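## Task

Set the green foam block down on the counter surface itself, not on top of any other object there, without toppling the other blocks. The robot must not fall or be left leaning, or the task fails.

## Robot and tools

ROBOT. TidyBot++: a wheeled base 0.54 m long, 0.50 m wide and 0.38 m high on four powered casters, carrying a single seven-joint arm with a two-finger gripper. The shoulder sits 0.12 m ahead of the base centre, 0.68 m above the floor. Cameras: base_camera, fixed on the front of the base, and wrist_camera, which looks along the hand. The arm starts folded with the hand pointing down, sticking out up to 0.08 m in front of the base. A loose object may occasionally get a small shove from outside.

FRAMES. All positions are in metres. Base frame: origin on the floor below the base centre, x forward, y to the left, z up; it travels with the robot. Odometry frame: where the base frame was when the scene began. hand_pose is the midpoint between the finger pads, in the base frame; the hand's own z axis runs out along the fingers, and the fingers close along its y axis.

move. Every argument is optional; a call with none just reports state and images.
- base: an object with any of translate_m (forward +), strafe_m (left +), rotate_rad (counter-clockwise from above +). These are offsets from where the base stands when the command begins, in that base frame. Ranges: translate_m and strafe_m -2 to 2 m, rotate_rad -6.3 to 6.3 rad.
- joints: absolute targets by name. joint_1_rad to joint_7_rad in radians; gripper_pos from 0 (open, about 85 mm gap) to 1 (closed). joint_2_rad is limited to ±2.249, joint_4_rad to ±2.579, joint_6_rad to ±2.099; joints 1, 3, 5, 7 turn without limit but go the short way, so send steps below half a turn. joint_1_rad positive turns the arm clockwise seen from above, the opposite of rotate_rad. joint_2_rad 0 is upper arm vertical, positive leans forward. joint_4_rad 0 is a straight elbow. With the hand pointing down, joint_7_rad at 1.57 makes the fingers open left and right.
- target: one list of seven numbers, an absolute pose of the hand in the base frame: x, y, z in metres, then quaternion qw, qx, qy, qz, in the same form as hand_pose. With target, joints may contain only gripper_pos.
- speeds: caps for this action only: translate_m and strafe_m 0.05 to 0.5 m/s, rotate_rad 0.1 to 1.57 rad/s. For a combined translate and strafe, give the speed under just one of them.
- cameras: list from base_camera, wrist_camera, all; [] means none; omitted means all.
- blocking: true (default) returns when everything has stopped; false returns after about half a second while motion continues. A later move overrides only the parts it names.
Out-of-range values get the call refused; unknown keys make it invalid. A refusal, or an unrequested stop, cancels the remaining move, wait and finished_scene calls in that reply.

wait(seconds 0 to 10, cameras): lets time pass without new commands; ends early once motions settle. stop(cameras): brakes all your running motions; braked parts hold and may keep pressing. zoom_image(camera, region [x0, y0, x1, y1] in pixels, origin top-left, at most 504 by 504) enlarges part of the latest image. read_manual gives licence texts only. finished_scene(scene) closes the current scene, given its number; the goal must remain met without the robot.

RESULTS. hand_pose and hand_target (where the hand would be with joints exactly at their targets), joint_positions, base_odometry (x, y, heading in rad, left +), base_tilt in degrees (forward and right +), motor_effort in percent of maximum with the last action's peak in brackets. base_status, joint_status and hand_status read done, moving, off_target (resting away from the target, possibly still pushing), stopped, contact_stop or time_out (target dropped, holding), not_followed, torque_fault, or limit_stop_at_motor_heat. "move" summarises the worst status; "earlier move" reports a non-blocking move; on_its_own lists unrequested actions; "pictures" gives image order. Warnings: "joint command not followed" with a cause (self-collision check), "pose unreachable", "ARM HIT", "MOTOR HOT", "OVER-TEMPERATURE FAULT".

PRACTICAL NOTES. After a target reports done the hand is usually within about 3 cm; to correct, shift your last target by (wanted minus measured). To keep the hand still, resend hand_target, not hand_pose. A carried load makes the arm sag; correct the same way and never command a held joint to its current reading. Forward-pointing targets low and close to the base often miss and can drive the arm into the base; unreachable targets make the arm wander up to 10 s. Pointing down, the hand reaches at most about 0.94 m high, only near the base. Closed fingertips reach about 20 mm beyond the hand point; gap is about 85 x (1 - gripper_pos) mm. When a held block touches down, hand_pose stops dropping while commands keep going lower. Odometry counts wheel turns, so slipping is counted as motion. Thinking time lets the simulation advance.

AVOID. Dropping or releasing moving objects, slamming, hard hits or hard pushes, heavy force on the gripper (including squeezing hard on a block still resting on something), swinging a stretched arm sideways, driving while the arm is caught on something high (the robot can tip), torque faults and overheating from holding loads or pushing at unreachable poses. The arm does not avoid obstacles and keeps pushing against them.

Each tool is called as name(argument=value, ...), one argument or row to a line, values as JSON.

## Session

move(
  joints={"joint_6_rad": -2.0},
)

Scene clock: 1.37 s.
move: not_followed
base_odometry: x=+0.000 y=+0.000 heading=+0.000
base_tilt: forward=+0.2 right=+0.3
base_status: not commanded
joint_positions: joint_1_rad=-0.029 joint_2_rad=-0.396 joint_3_rad=+3.152 joint_4_rad=-2.564 joint_5_rad=+0.005 joint_6_rad=-0.924 joint_7_rad=+1.543 gripper_pos=+0.000
joint_status: joint_6_rad not_followed (moved -0.074 of -1.150)
motor_effort: joint_1_rad=+1(2) joint_2_rad=+0(2) joint_3_rad=+1(1) joint_4_rad=+14(19) joint_5_rad=+0(2) joint_6_rad=+1(5) joint_7_rad=+0(0)
hand_pose: x=+0.2320 y=+0.0027 z=+0.5822 quat_wxyz=(-0.001, +1.000, -0.003, +0.025) (m; base frame)
hand_target: x=+0.2314 y=+0.0027 z=+0.5838 quat_wxyz=(-0.001, +1.000, -0.003, +0.022) (m; base frame)
hand_status: not commanded
pictures: base_camera, wrist_camera
joint command not followed: on one or more control steps a check withheld the commanded joint targets, and the robot was not sent them on those steps. On the call's last step the targets were still withheld.
cause: the commanded joint targets, or the way to them, would bring two parts of the arm too close to each other (the joints from joint_2_rad to joint_7_rad lie between them).
camera_calibration:
wrist_camera: T_world_to_cam=[[0.0400576, -0.999192, 0.00313329, -0.0118626], [-0.997109, -0.0401763, -0.0644968, 0.328495], [0.0645706, -0.000540648, -0.997913, 0.697399], [0, 0, 0, 1]] pos_world=[0.282989, 0.0017217, 0.717168]

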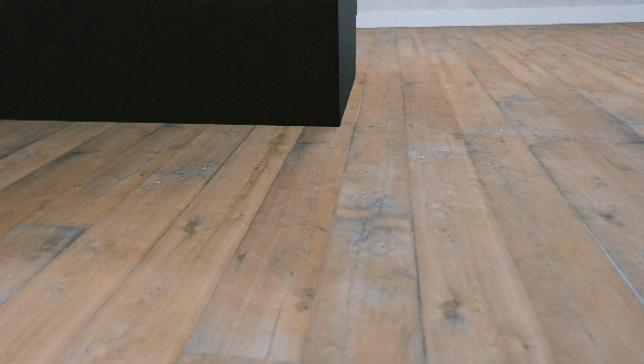

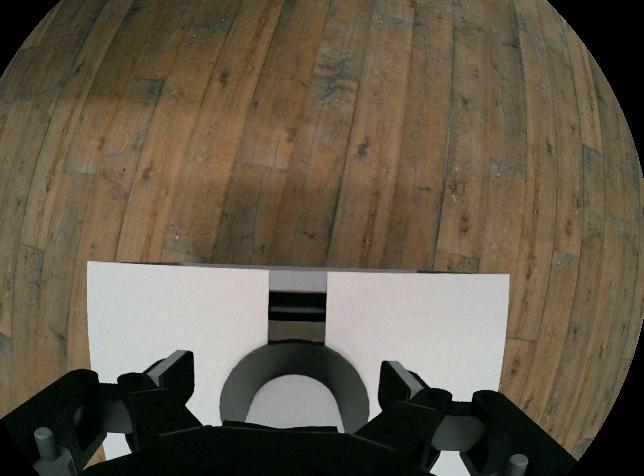

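move(
  joints={"joint_2_rad": -0.6, "joint_4_rad": -2.2, "joint_6_rad": -0.4, "joint_1_rad":0, "joint_3_rad":3.14,"joint_5_rad":0,"joint_7_rad":1.57},
)

move(
  joints={"joint_1_rad":-1.2},
  cameras=["wrist_camera"],
)

move(
  joints={"joint_1_rad":1.2},
  cameras=["wrist_camera"],
)

Scene clock: 7.27 s.
move: done
base_odometry: x=+0.000 y=+0.000 heading=+0.000
base_tilt: forward=+0.2 right=+0.3
base_status: not commanded
joint_positions: joint_1_rad=-0.019 joint_2_rad=-0.579 joint_3_rad=+3.152 joint_4_rad=-2.218 joint_5_rad=+0.005 joint_6_rad=-0.449 joint_7_rad=+1.543 gripper_pos=+0.000
joint_status: all done
motor_effort: joint_1_rad=+1(2) joint_2_rad=-1(3) joint_3_rad=+1(2) joint_4_rad=+21(22) joint_5_rad=+1(1) joint_6_rad=+7(8) joint_7_rad=+0(1)
hand_pose: x=+0.4730 y=+0.0034 z=+0.8588 quat_wxyz=(-0.010, +0.864, -0.008, +0.503) (m; base frame)
hand_target: x=+0.4787 y=+0.0020 z=+0.8903 quat_wxyz=(+0.000, +0.841, +0.000, +0.540) (m; base frame)
hand_status: not commanded
pictures: base_camera, wrist_camera
held back during your reply time, on 71 control steps: two parts of the arm were too close to each other, or the arm's last command would have brought them too close.
led back after a hold: the arm was led back toward your command in small steps, so it may still be short of it.
joint command not followed: on one or more control steps a check withheld the commanded joint targets, and the robot was not sent them on those steps.
cause: the commanded joint targets, or the way to them, would bring two parts of the arm too close to each other (the joints from joint_2_rad to joint_7_rad lie between them).
camera_calibration:
wrist_camera: T_world_to_cam=[[0.017859, -0.999706, 0.0163702, -0.022516], [-0.480534, -0.02294, -0.876676, 1.03967], [0.876794, 0.00779011, -0.480803, 0.129568], [0, 0, 0, 1]] pos_world=[0.386395, 0.000331346, 0.97412]

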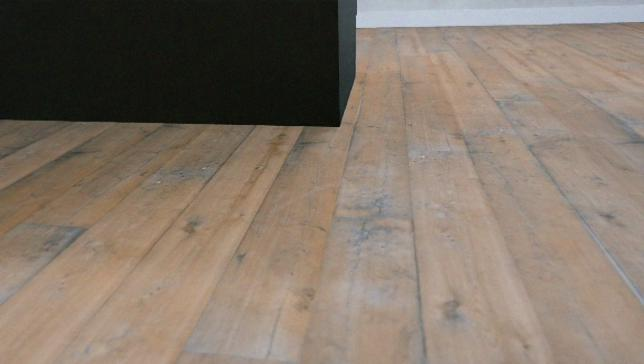

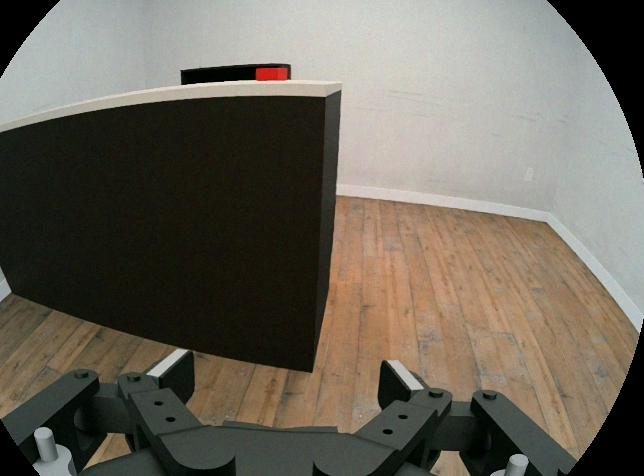

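Scene clock: 9.73 s.
move: done
base_odometry: x=+0.000 y=+0.000 heading=+0.000
base_tilt: forward=+0.2 right=+0.3
base_status: not commanded
joint_positions: joint_1_rad=-1.181 joint_2_rad=-0.579 joint_3_rad=+3.152 joint_4_rad=-2.218 joint_5_rad=+0.005 joint_6_rad=-0.449 joint_7_rad=+1.543 gripper_pos=+0.000
joint_status: all done
motor_effort: joint_1_rad=+1(2) joint_2_rad=-2(2) joint_3_rad=+1(2) joint_4_rad=+21(22) joint_5_rad=+1(2) joint_6_rad=+8(8) joint_7_rad=+0(1)
hand_pose: x=+0.2566 y=+0.3262 z=+0.8588 quat_wxyz=(-0.285, +0.727, +0.468, +0.415) (m; base frame)
hand_target: x=+0.2475 y=+0.3360 z=+0.8903 quat_wxyz=(-0.305, +0.694, +0.476, +0.446) (m; base frame)
hand_status: not commanded
pictures: wrist_camera
camera_calibration:
wrist_camera: T_world_to_cam=[[0.924475, -0.380887, 0.0164543, -0.130515], [-0.169835, -0.45009, -0.876684, 1.00274], [0.341324, 0.807678, -0.480785, 0.193202], [0, 0, 0, 1]] pos_world=[0.225014, 0.245566, 0.97412]

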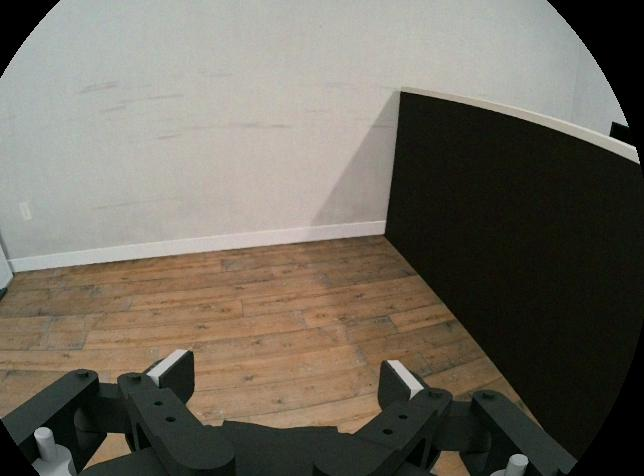

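Scene clock: 13.13 s.
move: done
base_odometry: x=+0.000 y=+0.000 heading=+0.000
base_tilt: forward=+0.2 right=+0.3
base_status: not commanded
joint_positions: joint_1_rad=+1.181 joint_2_rad=-0.579 joint_3_rad=+3.152 joint_4_rad=-2.218 joint_5_rad=+0.005 joint_6_rad=-0.449 joint_7_rad=+1.543 gripper_pos=+0.000
joint_status: all done
motor_effort: joint_1_rad=+1(2) joint_2_rad=-1(2) joint_3_rad=+1(2) joint_4_rad=+22(23) joint_5_rad=+0(2) joint_6_rad=+8(8) joint_7_rad=+0(1)
hand_pose: x=+0.2502 y=-0.3288 z=+0.8588 quat_wxyz=(+0.275, +0.709, -0.495, +0.421) (m; base frame)
hand_target: x=+0.2512 y=-0.3345 z=+0.8903 quat_wxyz=(+0.305, +0.695, -0.475, +0.446) (m; base frame)
hand_status: not commanded
pictures: wrist_camera
camera_calibration:
wrist_camera: T_world_to_cam=[[-0.925513, -0.378361, 0.0164164, 0.0896776], [-0.195291, 0.439667, -0.876672, 1.00575], [0.32448, -0.814577, -0.480808, 0.195246], [0, 0, 0, 1]] pos_world=[0.216059, -0.249223, 0.97412]

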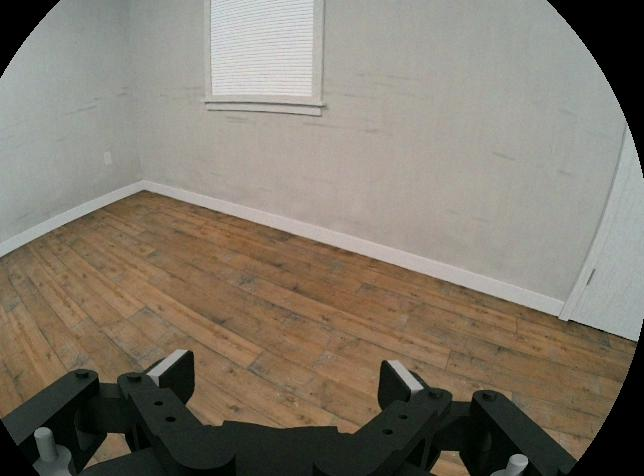

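move(
  joints={"joint_1_rad":-0.15,"joint_2_rad": -0.3, "joint_4_rad": -1.2, "joint_6_rad": -0.6},
)

zoom_image(
  camera="wrist_camera",
  region=[100, 60, 500, 360],
)

Scene clock: 19.13 s.
move: done
base_odometry: x=+0.000 y=+0.000 heading=+0.000
base_tilt: forward=+0.2 right=+0.3
base_status: not commanded
joint_positions: joint_1_rad=-0.131 joint_2_rad=-0.325 joint_3_rad=+3.151 joint_4_rad=-1.231 joint_5_rad=+0.005 joint_6_rad=-0.527 joint_7_rad=+1.543 gripper_pos=+0.000
joint_status: all done
motor_effort: joint_1_rad=+1(2) joint_2_rad=-8(8) joint_3_rad=+1(2) joint_4_rad=+19(24) joint_5_rad=+0(2) joint_6_rad=+8(10) joint_7_rad=+0(1)
hand_pose: x=+0.5373 y=+0.0504 z=+1.3175 quat_wxyz=(-0.056, +0.656, +0.030, +0.752) (m; base frame)
hand_target: x=+0.5462 y=+0.0669 z=+1.3012 quat_wxyz=(-0.056, +0.680, +0.051, +0.730) (m; base frame)
hand_status: not commanded
pictures: base_camera, wrist_camera
camera_calibration:
wrist_camera: T_world_to_cam=[[0.114544, -0.993235, 0.0190766, -0.0401381], [0.154407, -0.00116923, -0.988007, 1.27828], [0.981345, 0.116116, 0.153229, -0.603626], [0, 0, 0, 1]] pos_world=[0.399587, 0.0317187, 1.35621]

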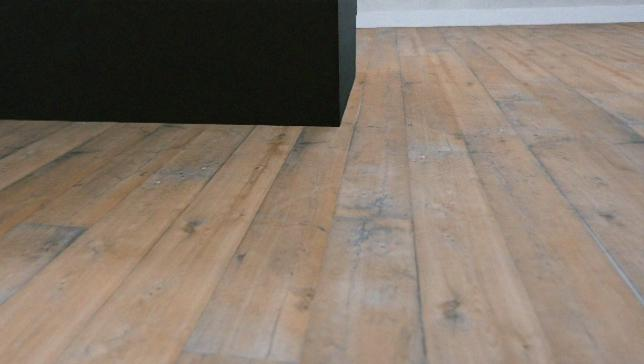

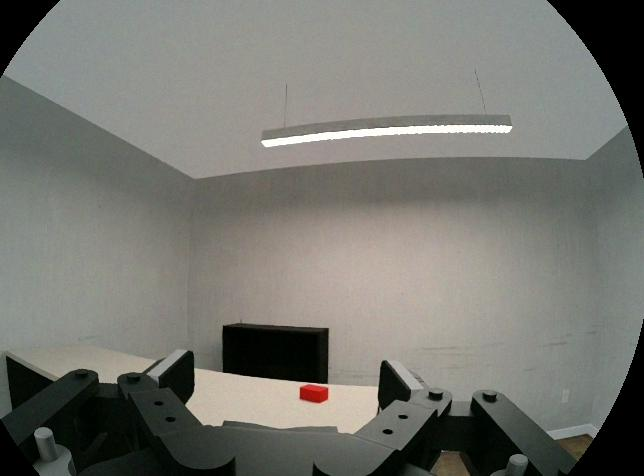

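Scaled by 1.260.

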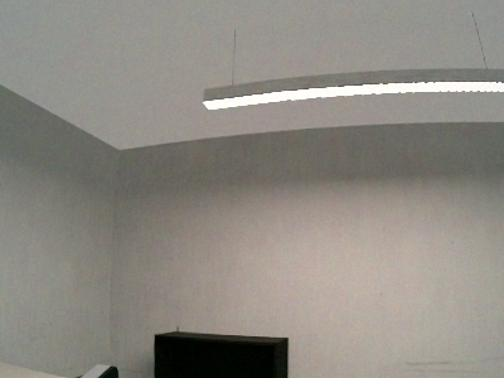

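move(
  joints={"joint_6_rad": -1.3},
  cameras=["wrist_camera"],
)

zoom_image(
  camera="wrist_camera",
  region=[0, 30, 500, 330],
)

Scene clock: 22.40 s.
move: done
base_odometry: x=+0.000 y=+0.000 heading=+0.000
base_tilt: forward=+0.2 right=+0.3
base_status: not commanded
joint_positions: joint_1_rad=-0.131 joint_2_rad=-0.318 joint_3_rad=+3.151 joint_4_rad=-1.222 joint_5_rad=+0.005 joint_6_rad=-1.232 joint_7_rad=+1.543 gripper_pos=+0.000
joint_status: all done
motor_effort: joint_1_rad=+1(2) joint_2_rad=-7(8) joint_3_rad=+1(1) joint_4_rad=+18(20) joint_5_rad=+1(2) joint_6_rad=+7(9) joint_7_rad=+0(1)
hand_pose: x=+0.4946 y=+0.0451 z=+1.1092 quat_wxyz=(-0.035, +0.875, +0.040, +0.480) (m; base frame)
hand_target: x=+0.4881 y=+0.0579 z=+1.0960 quat_wxyz=(-0.034, +0.889, +0.067, +0.452) (m; base frame)
hand_status: not commanded
pictures: wrist_camera
camera_calibration:
wrist_camera: T_world_to_cam=[[0.127597, -0.991662, 0.0180205, -0.0417876], [-0.516483, -0.0819448, -0.852367, 1.26398], [0.846738, 0.0994519, -0.522633, 0.287761], [0, 0, 0, 1]] pos_world=[0.4145, 0.0335192, 1.22852]

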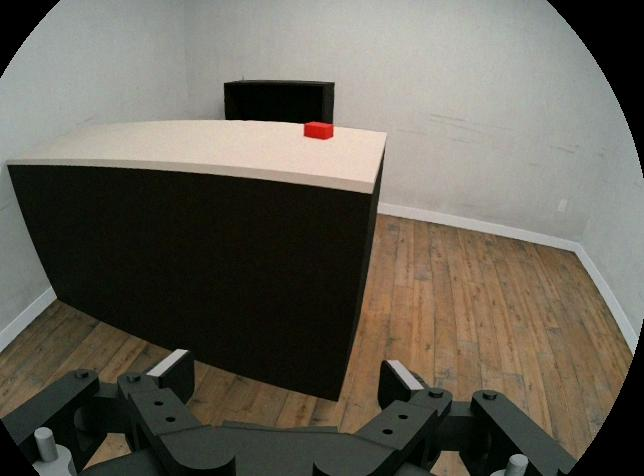

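Scaled by 1.008.

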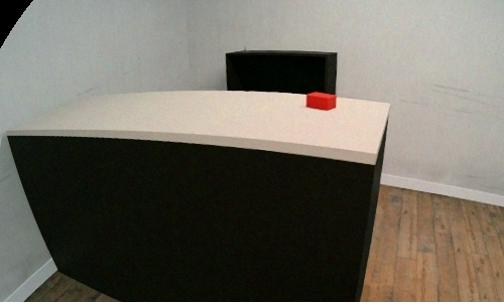

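move(
  base={"strafe_m": -0.85, "translate_m": 0.5},
  cameras=[],
)

move(
  base={"translate_m": 1.3, "rotate_rad":0.7},
)

Scene clock: 33.23 s.
move: done
base_odometry: x=+0.500 y=-0.850 heading=+0.000
base_tilt: forward=+0.2 right=+0.3
base_status: done
joint_positions: joint_1_rad=-0.134 joint_2_rad=-0.315 joint_3_rad=+3.148 joint_4_rad=-1.222 joint_5_rad=+0.005 joint_6_rad=-1.232 joint_7_rad=+1.543 gripper_pos=+0.000
joint_status: not commanded
motor_effort: joint_1_rad=+1(2) joint_2_rad=-7(9) joint_3_rad=+1(2) joint_4_rad=+19(19) joint_5_rad=+1(2) joint_6_rad=+7(8) joint_7_rad=+0(1)
hand_pose: x=+0.4955 y=+0.0477 z=+1.1081 quat_wxyz=(-0.036, +0.876, +0.043, +0.479) (m; base frame)
hand_target: x=+0.4881 y=+0.0579 z=+1.0960 quat_wxyz=(-0.034, +0.889, +0.067, +0.452) (m; base frame)
hand_status: not commanded
pictures: none
No camera images: "cameras" was empty.

Scene clock: 37.40 s.
move: done
base_odometry: x=+1.800 y=-0.850 heading=+0.701
base_tilt: forward=+0.1 right=+0.3
base_status: done
joint_positions: joint_1_rad=-0.137 joint_2_rad=-0.310 joint_3_rad=+3.145 joint_4_rad=-1.222 joint_5_rad=+0.005 joint_6_rad=-1.233 joint_7_rad=+1.543 gripper_pos=+0.000
joint_status: not commanded
motor_effort: joint_1_rad=+1(3) joint_2_rad=-7(9) joint_3_rad=+0(3) joint_4_rad=+18(19) joint_5_rad=+1(2) joint_6_rad=+7(8) joint_7_rad=+0(1)
hand_pose: x=+0.4973 y=+0.0505 z=+1.1059 quat_wxyz=(-0.037, +0.877, +0.046, +0.477) (m; base frame)
hand_target: x=+0.4881 y=+0.0579 z=+1.0960 quat_wxyz=(-0.034, +0.889, +0.067, +0.452) (m; base frame)
hand_status: not commanded
pictures: base_camera, wrist_camera
camera_calibration:
wrist_camera: T_world_to_cam=[[0.13869, -0.990139, 0.0197318, -0.0442577], [-0.522629, -0.0901003, -0.847786, 1.26149], [0.841204, 0.107267, -0.529972, 0.293704], [0, 0, 0, 1]] pos_world=[0.418366, 0.0383347, 1.226]

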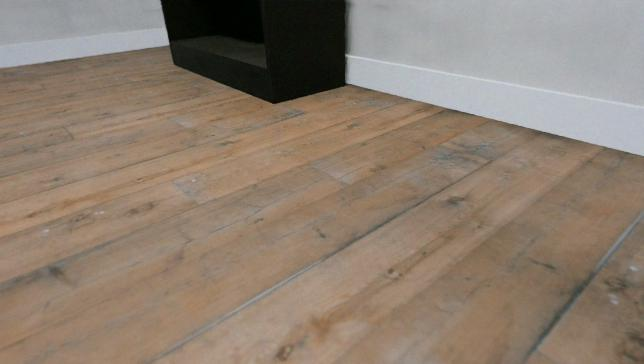

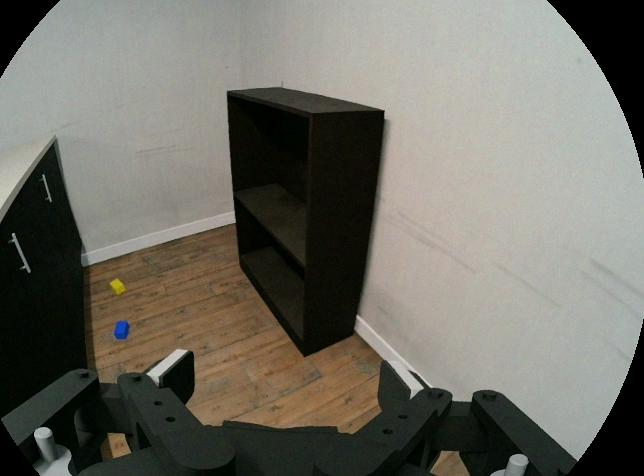

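move(
  base={"translate_m": 0.55, "strafe_m": -0.4, "rotate_rad":0.75},
)

zoom_image(
  camera="wrist_camera",
  region=[100, 60, 500, 400],
)

Scene clock: 41.73 s.
move: done
base_odometry: x=+2.478 y=-0.801 heading=+1.451
base_tilt: forward=+0.2 right=+0.3
base_status: done
joint_positions: joint_1_rad=-0.139 joint_2_rad=-0.310 joint_3_rad=+3.145 joint_4_rad=-1.222 joint_5_rad=+0.005 joint_6_rad=-1.233 joint_7_rad=+1.543 gripper_pos=+0.000
joint_status: not commanded
motor_effort: joint_1_rad=+1(2) joint_2_rad=-7(9) joint_3_rad=+1(3) joint_4_rad=+18(19) joint_5_rad=+1(2) joint_6_rad=+7(7) joint_7_rad=+0(1)
hand_pose: x=+0.4973 y=+0.0509 z=+1.1058 quat_wxyz=(-0.037, +0.877, +0.046, +0.476) (m; base frame)
hand_target: x=+0.4881 y=+0.0579 z=+1.0960 quat_wxyz=(-0.034, +0.889, +0.067, +0.452) (m; base frame)
hand_status: not commanded
pictures: base_camera, wrist_camera
camera_calibration:
wrist_camera: T_world_to_cam=[[0.139861, -0.989975, 0.019689, -0.0444021], [-0.522708, -0.0907056, -0.847672, 1.26143], [0.840961, 0.108265, -0.530154, 0.293961], [0, 0, 0, 1]] pos_world=[0.418363, 0.0386366, 1.226]

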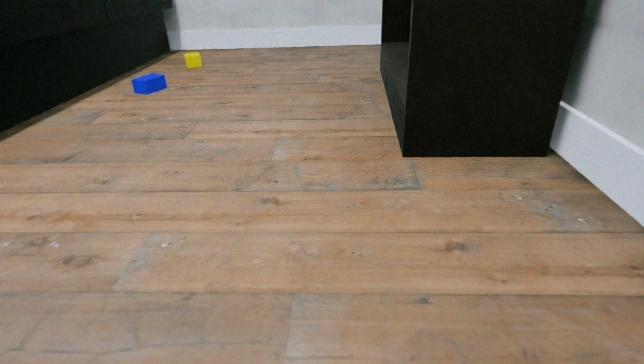

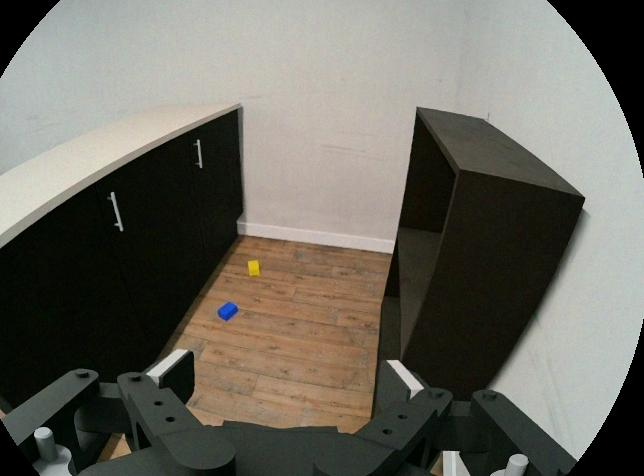

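Scaled by 1.260.

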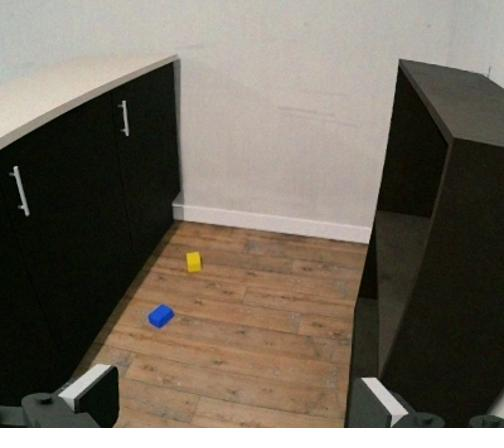

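move(
  target=[0.6, 0.35, 0.95, 0.186, 0.808, -0.341, 0.439],
)

zoom_image(
  camera="wrist_camera",
  region=[100, 60, 500, 400],
)

Scene clock: 58.13 s.
move: time_out
base_odometry: x=+2.478 y=-0.801 heading=+1.451
base_tilt: forward=+0.2 right=+0.3
base_status: not commanded
joint_positions: joint_1_rad=+2.041 joint_2_rad=-0.897 joint_3_rad=+2.267 joint_4_rad=+0.070 joint_5_rad=-1.025 joint_6_rad=-2.011 joint_7_rad=+0.389 gripper_pos=+0.000
joint_status: not commanded
motor_effort: joint_1_rad=+0(8) joint_2_rad=+43(53) joint_3_rad=+4(7) joint_4_rad=-7(19) joint_5_rad=+7(10) joint_6_rad=+4(8) joint_7_rad=+0(1)
hand_pose: x=+0.5922 y=+0.3727 z=+0.9784 quat_wxyz=(+0.130, +0.795, -0.310, +0.504) (m; base frame)
hand_target: x=+0.5914 y=+0.3720 z=+0.9782 quat_wxyz=(+0.131, +0.795, -0.311, +0.503) (m; base frame)
hand_status: time_out (0.037 m and 10.6 deg from the pose sent, 0.353 m and 52.5 deg at the start; a joint's target at an end of its range on 93 of 300 steps)
pictures: base_camera, wrist_camera
camera_calibration:
wrist_camera: T_world_to_cam=[[-0.611783, -0.788432, -0.0640102, 0.715262], [-0.3167, 0.318285, -0.89353, 1.00262], [0.724861, -0.526374, -0.444417, 0.333084], [0, 0, 0, 1]] pos_world=[0.513675, 0.420142, 1.08968]

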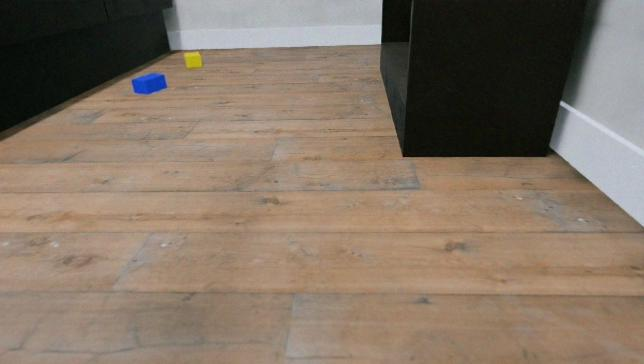

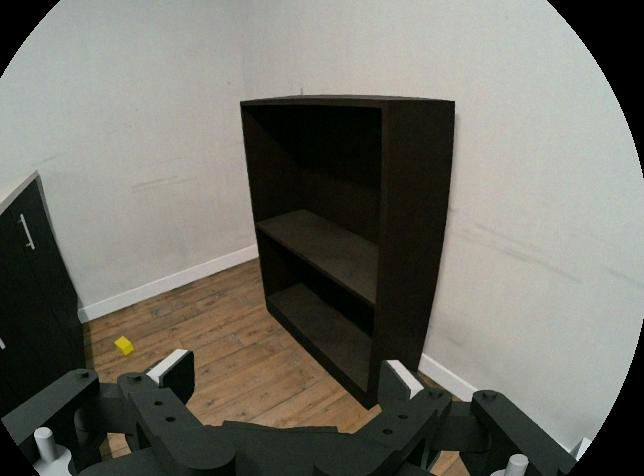

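Scaled by 1.260.

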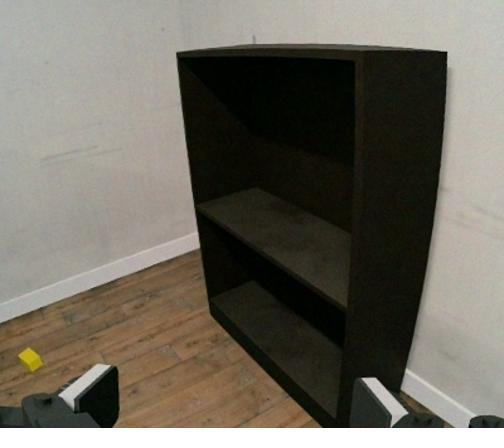

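zoom_image(
  camera="wrist_camera",
  region=[260, 60, 360, 140],
)

move(
  joints={"joint_1_rad":-0.15,"joint_2_rad": -0.3, "joint_3_rad":3.14, "joint_4_rad": -1.2, "joint_5_rad":0, "joint_6_rad": -1.3, "joint_7_rad":1.57},
  cameras=[],
)

move(
  joints={"joint_1_rad":-2.3},
  cameras=["wrist_camera"],
)

move(
  joints={"joint_1_rad":2.6},
  cameras=["wrist_camera"],
)

Scaled by 5.040.

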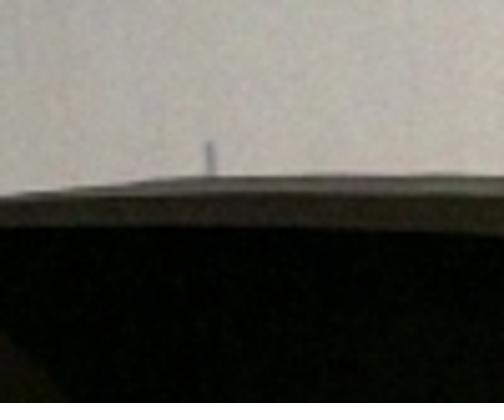

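Scene clock: 64.47 s.
move: done
base_odometry: x=+2.478 y=-0.801 heading=+1.451
base_tilt: forward=+0.2 right=+0.3
base_status: not commanded
joint_positions: joint_1_rad=-0.131 joint_2_rad=-0.318 joint_3_rad=+3.121 joint_4_rad=-1.183 joint_5_rad=-0.039 joint_6_rad=-1.358 joint_7_rad=+1.506 gripper_pos=+0.000
joint_status: all done
motor_effort: joint_1_rad=+2(4) joint_2_rad=-6(46) joint_3_rad=+1(7) joint_4_rad=+17(19) joint_5_rad=+0(8) joint_6_rad=+7(9) joint_7_rad=+0(1)
hand_pose: x=+0.4673 y=+0.0687 z=+1.0964 quat_wxyz=(-0.064, +0.895, +0.044, +0.439) (m; base frame)
hand_target: x=+0.4880 y=+0.0579 z=+1.0960 quat_wxyz=(-0.034, +0.889, +0.067, +0.452) (m; base frame)
hand_status: not commanded
pictures: none
No camera images: "cameras" was empty.

Scene clock: 67.70 s.
move: done
base_odometry: x=+2.478 y=-0.801 heading=+1.451
base_tilt: forward=+0.2 right=+0.3
base_status: not commanded
joint_positions: joint_1_rad=-2.281 joint_2_rad=-0.318 joint_3_rad=+3.124 joint_4_rad=-1.183 joint_5_rad=-0.035 joint_6_rad=-1.355 joint_7_rad=+1.509 gripper_pos=+0.000
joint_status: all done
motor_effort: joint_1_rad=+1(2) joint_2_rad=-6(7) joint_3_rad=+1(2) joint_4_rad=+17(18) joint_5_rad=+0(2) joint_6_rad=+7(7) joint_7_rad=+0(1)
hand_pose: x=-0.1277 y=+0.2560 z=+1.0971 quat_wxyz=(-0.416, +0.387, +0.808, +0.156) (m; base frame)
hand_target: x=-0.1315 y=+0.2772 z=+1.0960 quat_wxyz=(-0.414, +0.364, +0.814, +0.185) (m; base frame)
hand_status: not commanded
pictures: wrist_camera
camera_calibration:
wrist_camera: T_world_to_cam=[[0.738979, 0.673002, -0.0312791, -0.0470995], [0.380279, -0.454984, -0.805219, 1.10792], [-0.556145, 0.583145, -0.592152, 0.560727], [0, 0, 0, 1]] pos_world=[-0.0746669, 0.208797, 1.22268]

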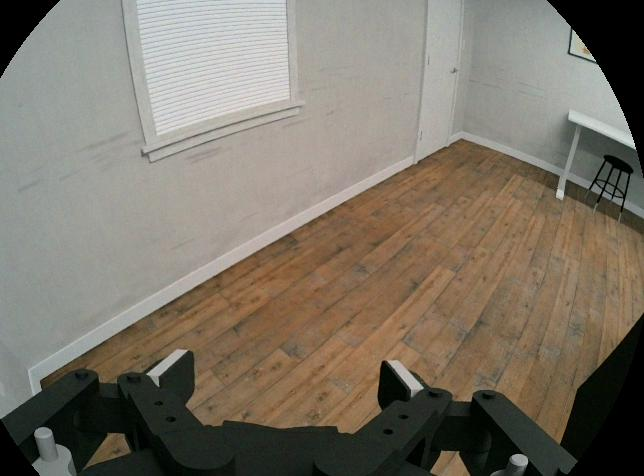

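Scene clock: 70.33 s.
move: done
base_odometry: x=+2.478 y=-0.801 heading=+1.451
base_tilt: forward=+0.2 right=+0.3
base_status: not commanded
joint_positions: joint_1_rad=-3.664 joint_2_rad=-0.318 joint_3_rad=+3.125 joint_4_rad=-1.183 joint_5_rad=-0.034 joint_6_rad=-1.355 joint_7_rad=+1.509 gripper_pos=+0.000
joint_status: all done
motor_effort: joint_1_rad=+1(2) joint_2_rad=-6(7) joint_3_rad=+1(2) joint_4_rad=+17(18) joint_5_rad=+0(2) joint_6_rad=+7(7) joint_7_rad=+0(1)
hand_pose: x=-0.1790 y=-0.1940 z=+1.0971 quat_wxyz=(-0.421, -0.217, +0.869, -0.145) (m; base frame)
hand_target: x=-0.2000 y=-0.1944 z=+1.0960 quat_wxyz=(-0.437, -0.239, +0.859, -0.122) (m; base frame)
hand_status: not commanded
pictures: wrist_camera
camera_calibration:
wrist_camera: T_world_to_cam=[[-0.522086, 0.852337, -0.0307924, 0.10224], [0.51808, 0.288249, -0.805299, 1.0916], [-0.67751, -0.436388, -0.592069, 0.575045], [0, 0, 0, 1]] pos_world=[-0.122559, -0.150852, 1.22268]

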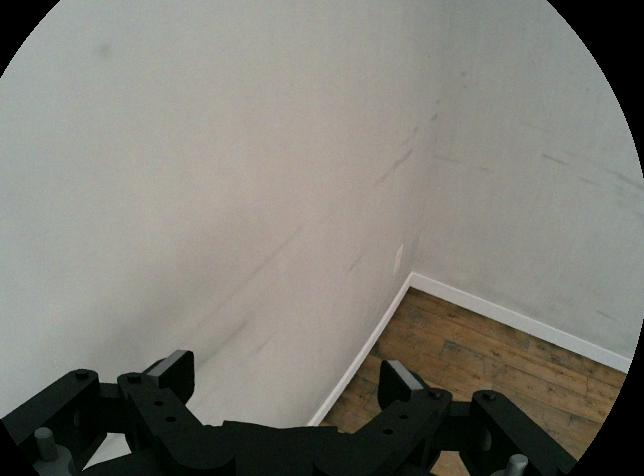

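move(
  joints={"joint_1_rad":-0.9, "joint_6_rad":-1.6},
  cameras=["wrist_camera"],
)

move(
  base={"translate_m":0.45, "strafe_m":0.25},
  joints={"joint_1_rad":0.5, "joint_6_rad":-1.4},
)

Scene clock: 77.10 s.
move: done
base_odometry: x=+2.478 y=-0.801 heading=+1.451
base_tilt: forward=+0.2 right=+0.3
base_status: not commanded
joint_positions: joint_1_rad=-0.919 joint_2_rad=-0.318 joint_3_rad=+3.126 joint_4_rad=-1.183 joint_5_rad=-0.033 joint_6_rad=-1.529 joint_7_rad=+1.510 gripper_pos=+0.000
joint_status: all done
motor_effort: joint_1_rad=+2(2) joint_2_rad=-5(7) joint_3_rad=+1(2) joint_4_rad=+17(18) joint_5_rad=+0(2) joint_6_rad=+6(8) joint_7_rad=+0(1)
hand_pose: x=+0.2976 y=+0.2646 z=+1.0570 quat_wxyz=(-0.186, +0.841, +0.399, +0.314) (m; base frame)
hand_target: x=+0.3090 y=+0.2426 z=+1.0298 quat_wxyz=(-0.137, +0.854, +0.413, +0.284) (m; base frame)
hand_status: not commanded
pictures: wrist_camera
camera_calibration:
wrist_camera: T_world_to_cam=[[0.809475, -0.58647, -0.0283338, -0.0592266], [-0.440085, -0.574068, -0.690486, 1.07213], [0.388684, 0.571401, -0.72279, 0.628469], [0, 0, 0, 1]] pos_world=[0.275495, 0.221633, 1.19286]

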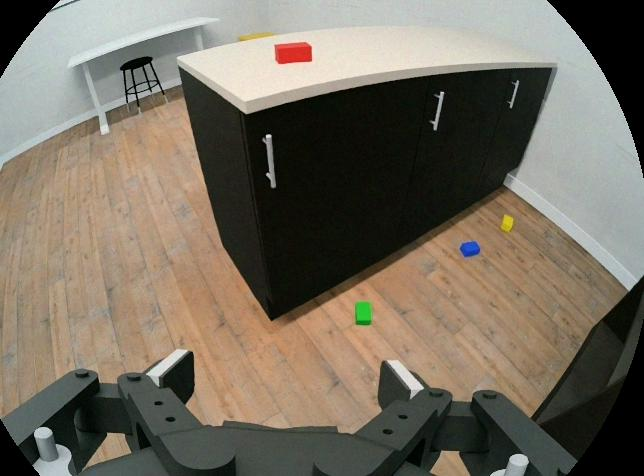

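Scene clock: 79.77 s.
move: done
base_odometry: x=+2.284 y=-0.324 heading=+1.451
base_tilt: forward=+0.2 right=+0.3
base_status: done
joint_positions: joint_1_rad=+0.481 joint_2_rad=-0.299 joint_3_rad=+3.127 joint_4_rad=-1.186 joint_5_rad=-0.032 joint_6_rad=-1.458 joint_7_rad=+1.510 gripper_pos=+0.000
joint_status: all done
motor_effort: joint_1_rad=+1(3) joint_2_rad=-7(11) joint_3_rad=+1(2) joint_4_rad=+17(18) joint_5_rad=+0(2) joint_6_rad=+6(8) joint_7_rad=+0(1)
hand_pose: x=+0.4301 y=-0.1427 z=+1.0645 quat_wxyz=(+0.065, +0.891, -0.236, +0.382) (m; base frame)
hand_target: x=+0.4307 y=-0.1679 z=+1.0718 quat_wxyz=(+0.101, +0.885, -0.225, +0.396) (m; base frame)
hand_status: not commanded
pictures: base_camera, wrist_camera
camera_calibration:
wrist_camera: T_world_to_cam=[[-0.442922, -0.896097, -0.0288239, 0.0898687], [-0.608289, 0.323972, -0.724587, 1.13862], [0.658638, -0.303402, -0.688581, 0.537816], [0, 0, 0, 1]] pos_world=[0.378189, -0.125175, 1.19795]

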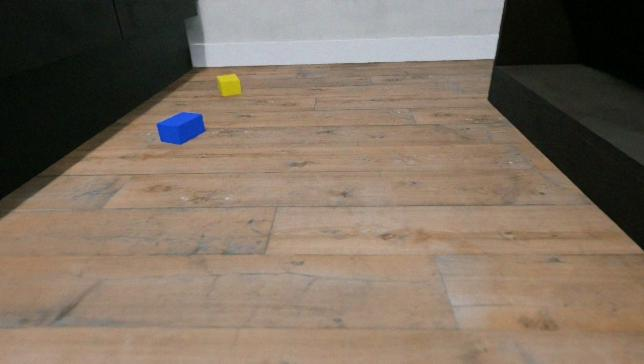

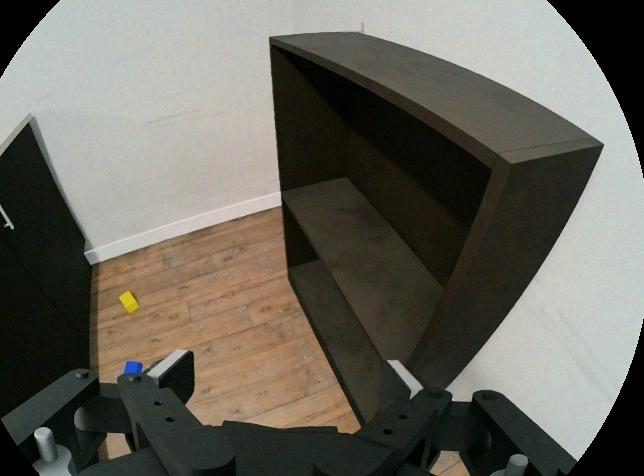

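move(
  base={"translate_m":-0.1, "rotate_rad":0.68},
  joints={"joint_1_rad":0, "joint_2_rad":-0.4, "joint_4_rad":-2.0, "joint_6_rad":-1.2,"joint_5_rad":0,"joint_7_rad":1.57},
)

Scene clock: 88.87 s.
move: done
base_odometry: x=+2.272 y=-0.424 heading=+2.130
base_tilt: forward=+0.2 right=+0.3
base_status: done
joint_positions: joint_1_rad=+0.020 joint_2_rad=-0.373 joint_3_rad=+3.131 joint_4_rad=-1.983 joint_5_rad=-0.030 joint_6_rad=-1.261 joint_7_rad=+1.510 gripper_pos=+0.000
joint_status: all done
motor_effort: joint_1_rad=+0(3) joint_2_rad=-5(12) joint_3_rad=+1(3) joint_4_rad=+18(21) joint_5_rad=+1(2) joint_6_rad=+2(6) joint_7_rad=+0(1)
hand_pose: x=+0.3629 y=+0.0079 z=+0.7613 quat_wxyz=(-0.016, +0.990, -0.038, +0.134) (m; base frame)
hand_target: x=+0.3736 y=+0.0018 z=+0.7669 quat_wxyz=(+0.000, +0.985, +0.000, +0.170) (m; base frame)
hand_status: not commanded
pictures: base_camera, wrist_camera
camera_calibration:
wrist_camera: T_world_to_cam=[[-0.0256054, -0.999304, -0.0271428, 0.0344645], [-0.959186, 0.0322082, -0.280937, 0.62116], [0.281615, 0.0188414, -0.959342, 0.759343], [0, 0, 0, 1]] pos_world=[0.382848, 0.000126921, 0.903912]

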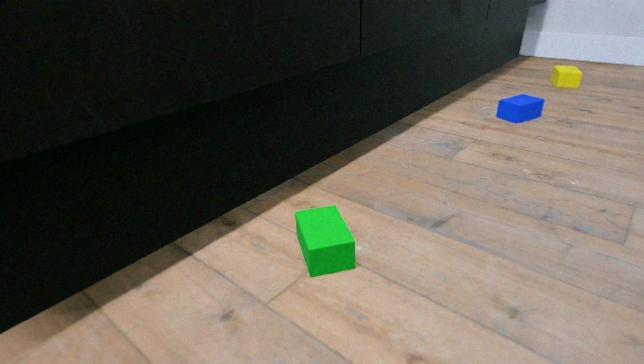

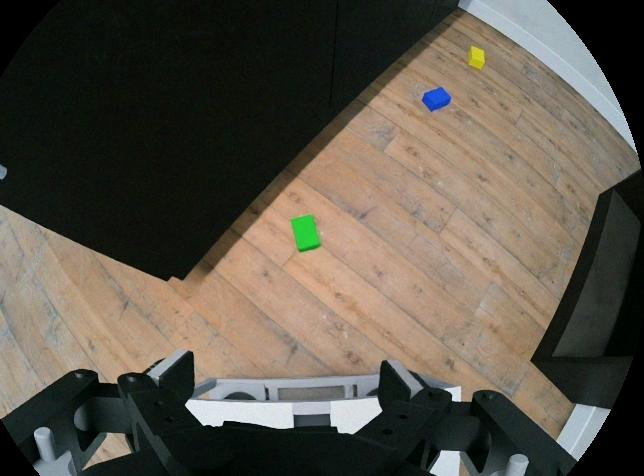

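move(
  target=[0.57, 0.0, 0.2, -0.034, 0.935, 0.094, 0.340],
)

Scene clock: 99.70 s.
move: done
base_odometry: x=+2.272 y=-0.424 heading=+2.130
base_tilt: forward=+0.2 right=+0.3
base_status: not commanded
joint_positions: joint_1_rad=+0.168 joint_2_rad=+1.497 joint_3_rad=+3.131 joint_4_rad=-2.146 joint_5_rad=+0.202 joint_6_rad=+1.147 joint_7_rad=+1.743 gripper_pos=+0.000
joint_status: not commanded
motor_effort: joint_1_rad=+1(2) joint_2_rad=-34(38) joint_3_rad=-2(2) joint_4_rad=-5(20) joint_5_rad=+2(3) joint_6_rad=+5(5) joint_7_rad=+0(1)
hand_pose: x=+0.5741 y=-0.0125 z=+0.1921 quat_wxyz=(-0.024, +0.943, +0.069, +0.325) (m; base frame)
hand_target: x=+0.5700 y=+0.0000 z=+0.2000 quat_wxyz=(-0.034, +0.935, +0.094, +0.340) (m; base frame)
hand_status: done (0.015 m and 3.6 deg from the pose sent, 0.598 m and 28.9 deg at the start)
pictures: base_camera, wrist_camera
camera_calibration:
wrist_camera: T_world_to_cam=[[0.181486, -0.982935, 0.0300195, -0.125633], [-0.762165, -0.159883, -0.627329, 0.615529], [0.621424, 0.0909718, -0.778175, -0.074685], [0, 0, 0, 1]] pos_world=[0.538346, -0.018282, 0.331793]

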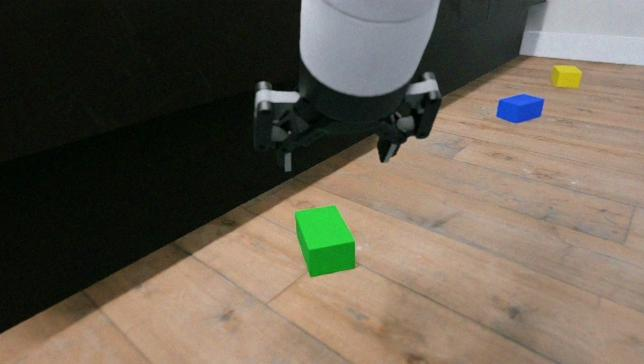

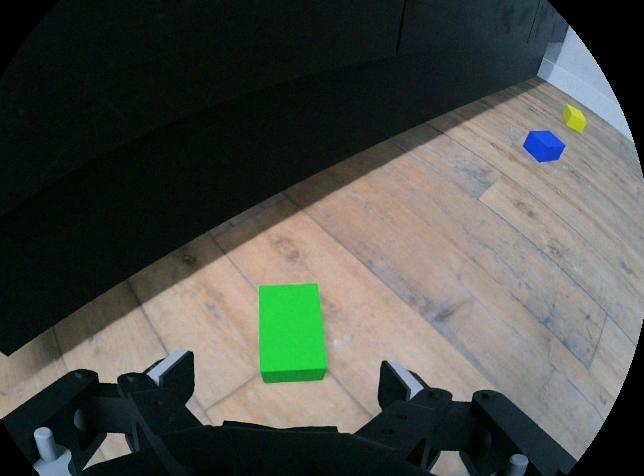

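move(
  target=[0.63, 0.018, 0.09, -0.034, 0.935, 0.094, 0.340],
  cameras=["wrist_camera"],
)

move(
  target=[0.67, 0.02, 0.038, -0.034, 0.935, 0.094, 0.340],
)

Scene clock: 103.77 s.
move: done
base_odometry: x=+2.272 y=-0.424 heading=+2.130
base_tilt: forward=+0.2 right=+0.3
base_status: not commanded
joint_positions: joint_1_rad=+0.123 joint_2_rad=+1.692 joint_3_rad=+3.127 joint_4_rad=-1.790 joint_5_rad=+0.202 joint_6_rad=+1.076 joint_7_rad=+1.743 gripper_pos=+0.000
joint_status: not commanded
motor_effort: joint_1_rad=+1(2) joint_2_rad=-36(37) joint_3_rad=-2(2) joint_4_rad=-4(7) joint_5_rad=+1(2) joint_6_rad=+5(6) joint_7_rad=+0(1)
hand_pose: x=+0.6397 y=+0.0002 z=+0.1070 quat_wxyz=(-0.019, +0.926, +0.096, +0.365) (m; base frame)
hand_target: x=+0.6300 y=+0.0180 z=+0.0900 quat_wxyz=(-0.034, +0.935, +0.094, +0.340) (m; base frame)
hand_status: done (0.026 m and 3.6 deg from the pose sent, 0.120 m and 3.6 deg at the start)
pictures: wrist_camera
camera_calibration:
wrist_camera: T_world_to_cam=[[0.223659, -0.972177, 0.0696253, -0.153818], [-0.694104, -0.20902, -0.688861, 0.577247], [0.684248, 0.105743, -0.721542, -0.22911], [0, 0, 0, 1]] pos_world=[0.591841, -0.00465547, 0.24304]

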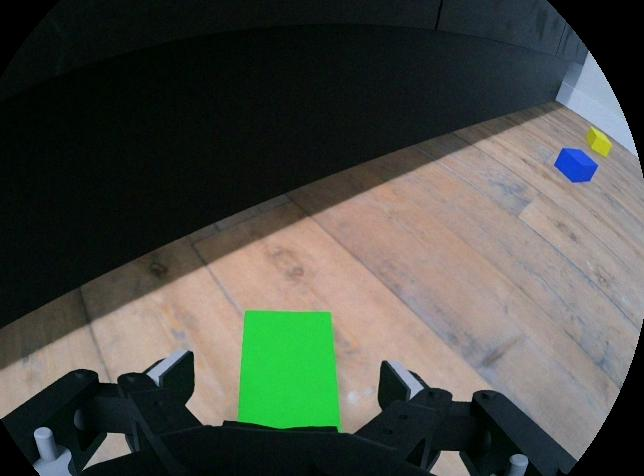

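Scene clock: 105.07 s.
move: done
base_odometry: x=+2.272 y=-0.424 heading=+2.130
base_tilt: forward=+0.2 right=+0.3
base_status: not commanded
joint_positions: joint_1_rad=+0.106 joint_2_rad=+1.787 joint_3_rad=+3.127 joint_4_rad=-1.539 joint_5_rad=+0.202 joint_6_rad=+0.930 joint_7_rad=+1.735 gripper_pos=+0.000
joint_status: not commanded
motor_effort: joint_1_rad=+1(1) joint_2_rad=-38(39) joint_3_rad=-2(2) joint_4_rad=-1(3) joint_5_rad=+1(2) joint_6_rad=+6(6) joint_7_rad=+0(1)
hand_pose: x=+0.6815 y=-0.0010 z=+0.0555 quat_wxyz=(-0.010, +0.924, +0.108, +0.368) (m; base frame)
hand_target: x=+0.6700 y=+0.0200 z=+0.0380 quat_wxyz=(-0.034, +0.935, +0.094, +0.340) (m; base frame)
hand_status: done (0.030 m and 4.7 deg from the pose sent, 0.078 m and 3.6 deg at the start)
pictures: base_camera, wrist_camera
camera_calibration:
wrist_camera: T_world_to_cam=[[0.23892, -0.966404, 0.0947618, -0.172428], [-0.685278, -0.236946, -0.688659, 0.56447], [0.687976, 0.0995966, -0.718866, -0.297384], [0, 0, 0, 1]] pos_world=[0.632609, -0.00326809, 0.191287]

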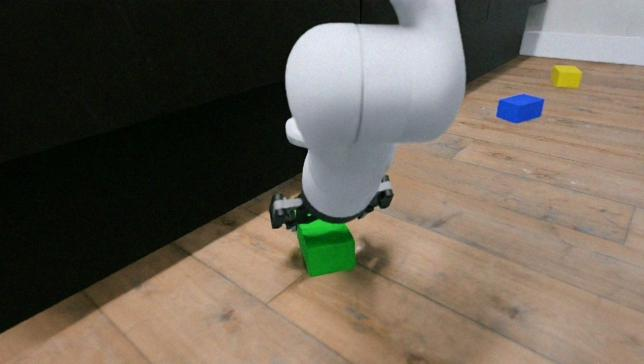

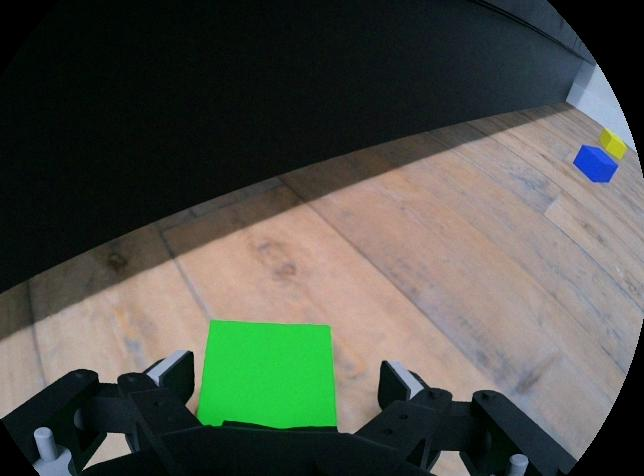

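move(
  target=[0.662, 0.03, 0.014, -0.034, 0.935, 0.094, 0.340],
)

Scene clock: 107.43 s.
move: done
base_odometry: x=+2.272 y=-0.424 heading=+2.130
base_tilt: forward=+0.2 right=+0.3
base_status: not commanded
joint_positions: joint_1_rad=+0.075 joint_2_rad=+1.853 joint_3_rad=+3.126 joint_4_rad=-1.478 joint_5_rad=+0.202 joint_6_rad=+0.928 joint_7_rad=+1.731 gripper_pos=+0.000
joint_status: not commanded
motor_effort: joint_1_rad=+0(2) joint_2_rad=-37(40) joint_3_rad=-2(3) joint_4_rad=+0(1) joint_5_rad=+2(2) joint_6_rad=+6(6) joint_7_rad=+0(1)
hand_pose: x=+0.6717 y=+0.0176 z=+0.0277 quat_wxyz=(-0.017, +0.923, +0.120, +0.364) (m; base frame)
hand_target: x=+0.6620 y=+0.0300 z=+0.0140 quat_wxyz=(-0.034, +0.935, +0.094, +0.340) (m; base frame)
hand_status: done (0.021 m and 4.7 deg from the pose sent, 0.055 m and 4.7 deg at the start)
pictures: base_camera, wrist_camera
camera_calibration:
wrist_camera: T_world_to_cam=[[0.265881, -0.959824, 0.089695, -0.167622], [-0.683317, -0.253279, -0.684783, 0.541776], [0.679989, 0.120781, -0.723206, -0.307443], [0, 0, 0, 1]] pos_world=[0.62383, 0.0134657, 0.163689]

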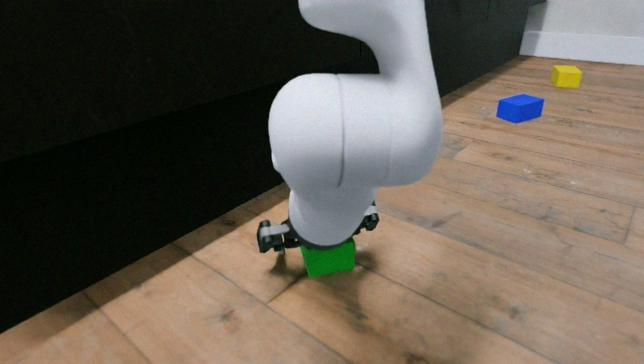

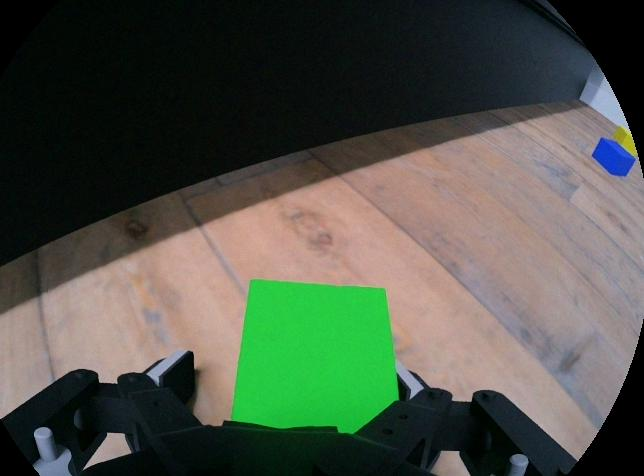

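move(
  target=[0.662, 0.018, 0.014, -0.034, 0.935, 0.094, 0.340],
  cameras=["wrist_camera"],
)

move(
  joints={"gripper_pos":0.5},
  cameras=["wrist_camera"],
)

Scene clock: 110.07 s.
move: done
base_odometry: x=+2.272 y=-0.424 heading=+2.130
base_tilt: forward=+0.2 right=+0.3
base_status: not commanded
joint_positions: joint_1_rad=+0.087 joint_2_rad=+1.853 joint_3_rad=+3.125 joint_4_rad=-1.478 joint_5_rad=+0.210 joint_6_rad=+0.927 joint_7_rad=+1.731 gripper_pos=+0.000
joint_status: not commanded
motor_effort: joint_1_rad=+0(2) joint_2_rad=-38(38) joint_3_rad=-2(2) joint_4_rad=+0(1) joint_5_rad=+0(2) joint_6_rad=+6(6) joint_7_rad=+0(1)
hand_pose: x=+0.6716 y=+0.0132 z=+0.0278 quat_wxyz=(-0.017, +0.924, +0.118, +0.365) (m; base frame)
hand_target: x=+0.6620 y=+0.0180 z=+0.0140 quat_wxyz=(-0.034, +0.935, +0.094, +0.340) (m; base frame)
hand_status: done (0.017 m and 4.5 deg from the pose sent, 0.017 m and 4.7 deg at the start)
pictures: wrist_camera
camera_calibration:
wrist_camera: T_world_to_cam=[[0.260955, -0.96138, 0.0874672, -0.168504], [-0.684595, -0.24818, -0.685373, 0.541565], [0.680612, 0.118972, -0.72292, -0.307251], [0, 0, 0, 1]] pos_world=[0.623843, 0.00896339, 0.163795]

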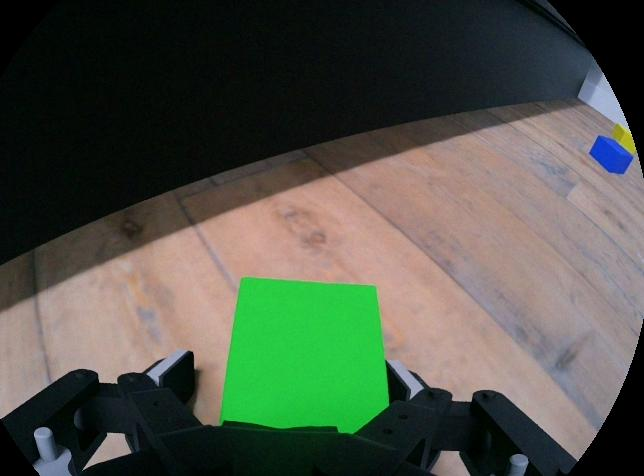

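Scene clock: 110.90 s.
move: off_target
base_odometry: x=+2.272 y=-0.424 heading=+2.130
base_tilt: forward=+0.2 right=+0.3
base_status: not commanded
joint_positions: joint_1_rad=+0.092 joint_2_rad=+1.849 joint_3_rad=+3.124 joint_4_rad=-1.480 joint_5_rad=+0.210 joint_6_rad=+0.926 joint_7_rad=+1.731 gripper_pos=+0.385
joint_status: gripper_pos off_target (ended at +0.385, target +0.500)
motor_effort: joint_1_rad=+0(3) joint_2_rad=-34(38) joint_3_rad=-3(4) joint_4_rad=+4(7) joint_5_rad=+1(5) joint_6_rad=+4(6) joint_7_rad=+0(1)
hand_pose: x=+0.6731 y=+0.0110 z=+0.0296 quat_wxyz=(-0.017, +0.924, +0.115, +0.365) (m; base frame)
hand_target: x=+0.6620 y=+0.0180 z=+0.0140 quat_wxyz=(-0.034, +0.935, +0.094, +0.340) (m; base frame)
hand_status: not commanded
pictures: wrist_camera
camera_calibration:
wrist_camera: T_world_to_cam=[[0.256469, -0.962616, 0.0871428, -0.168065], [-0.684808, -0.244595, -0.686448, 0.543489], [0.682101, 0.116377, -0.721938, -0.307678], [0, 0, 0, 1]] pos_world=[0.625157, 0.00695952, 0.165598]

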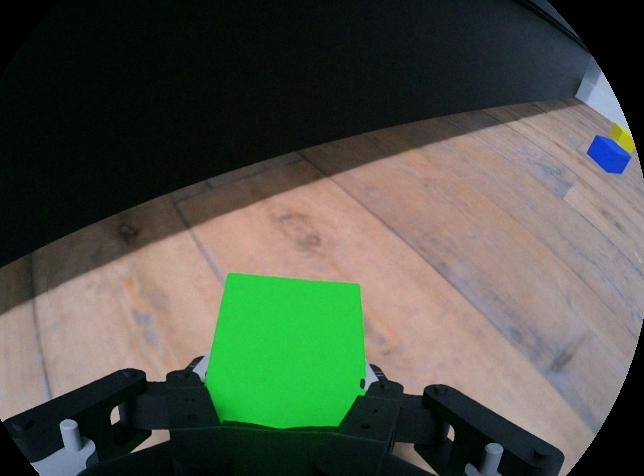

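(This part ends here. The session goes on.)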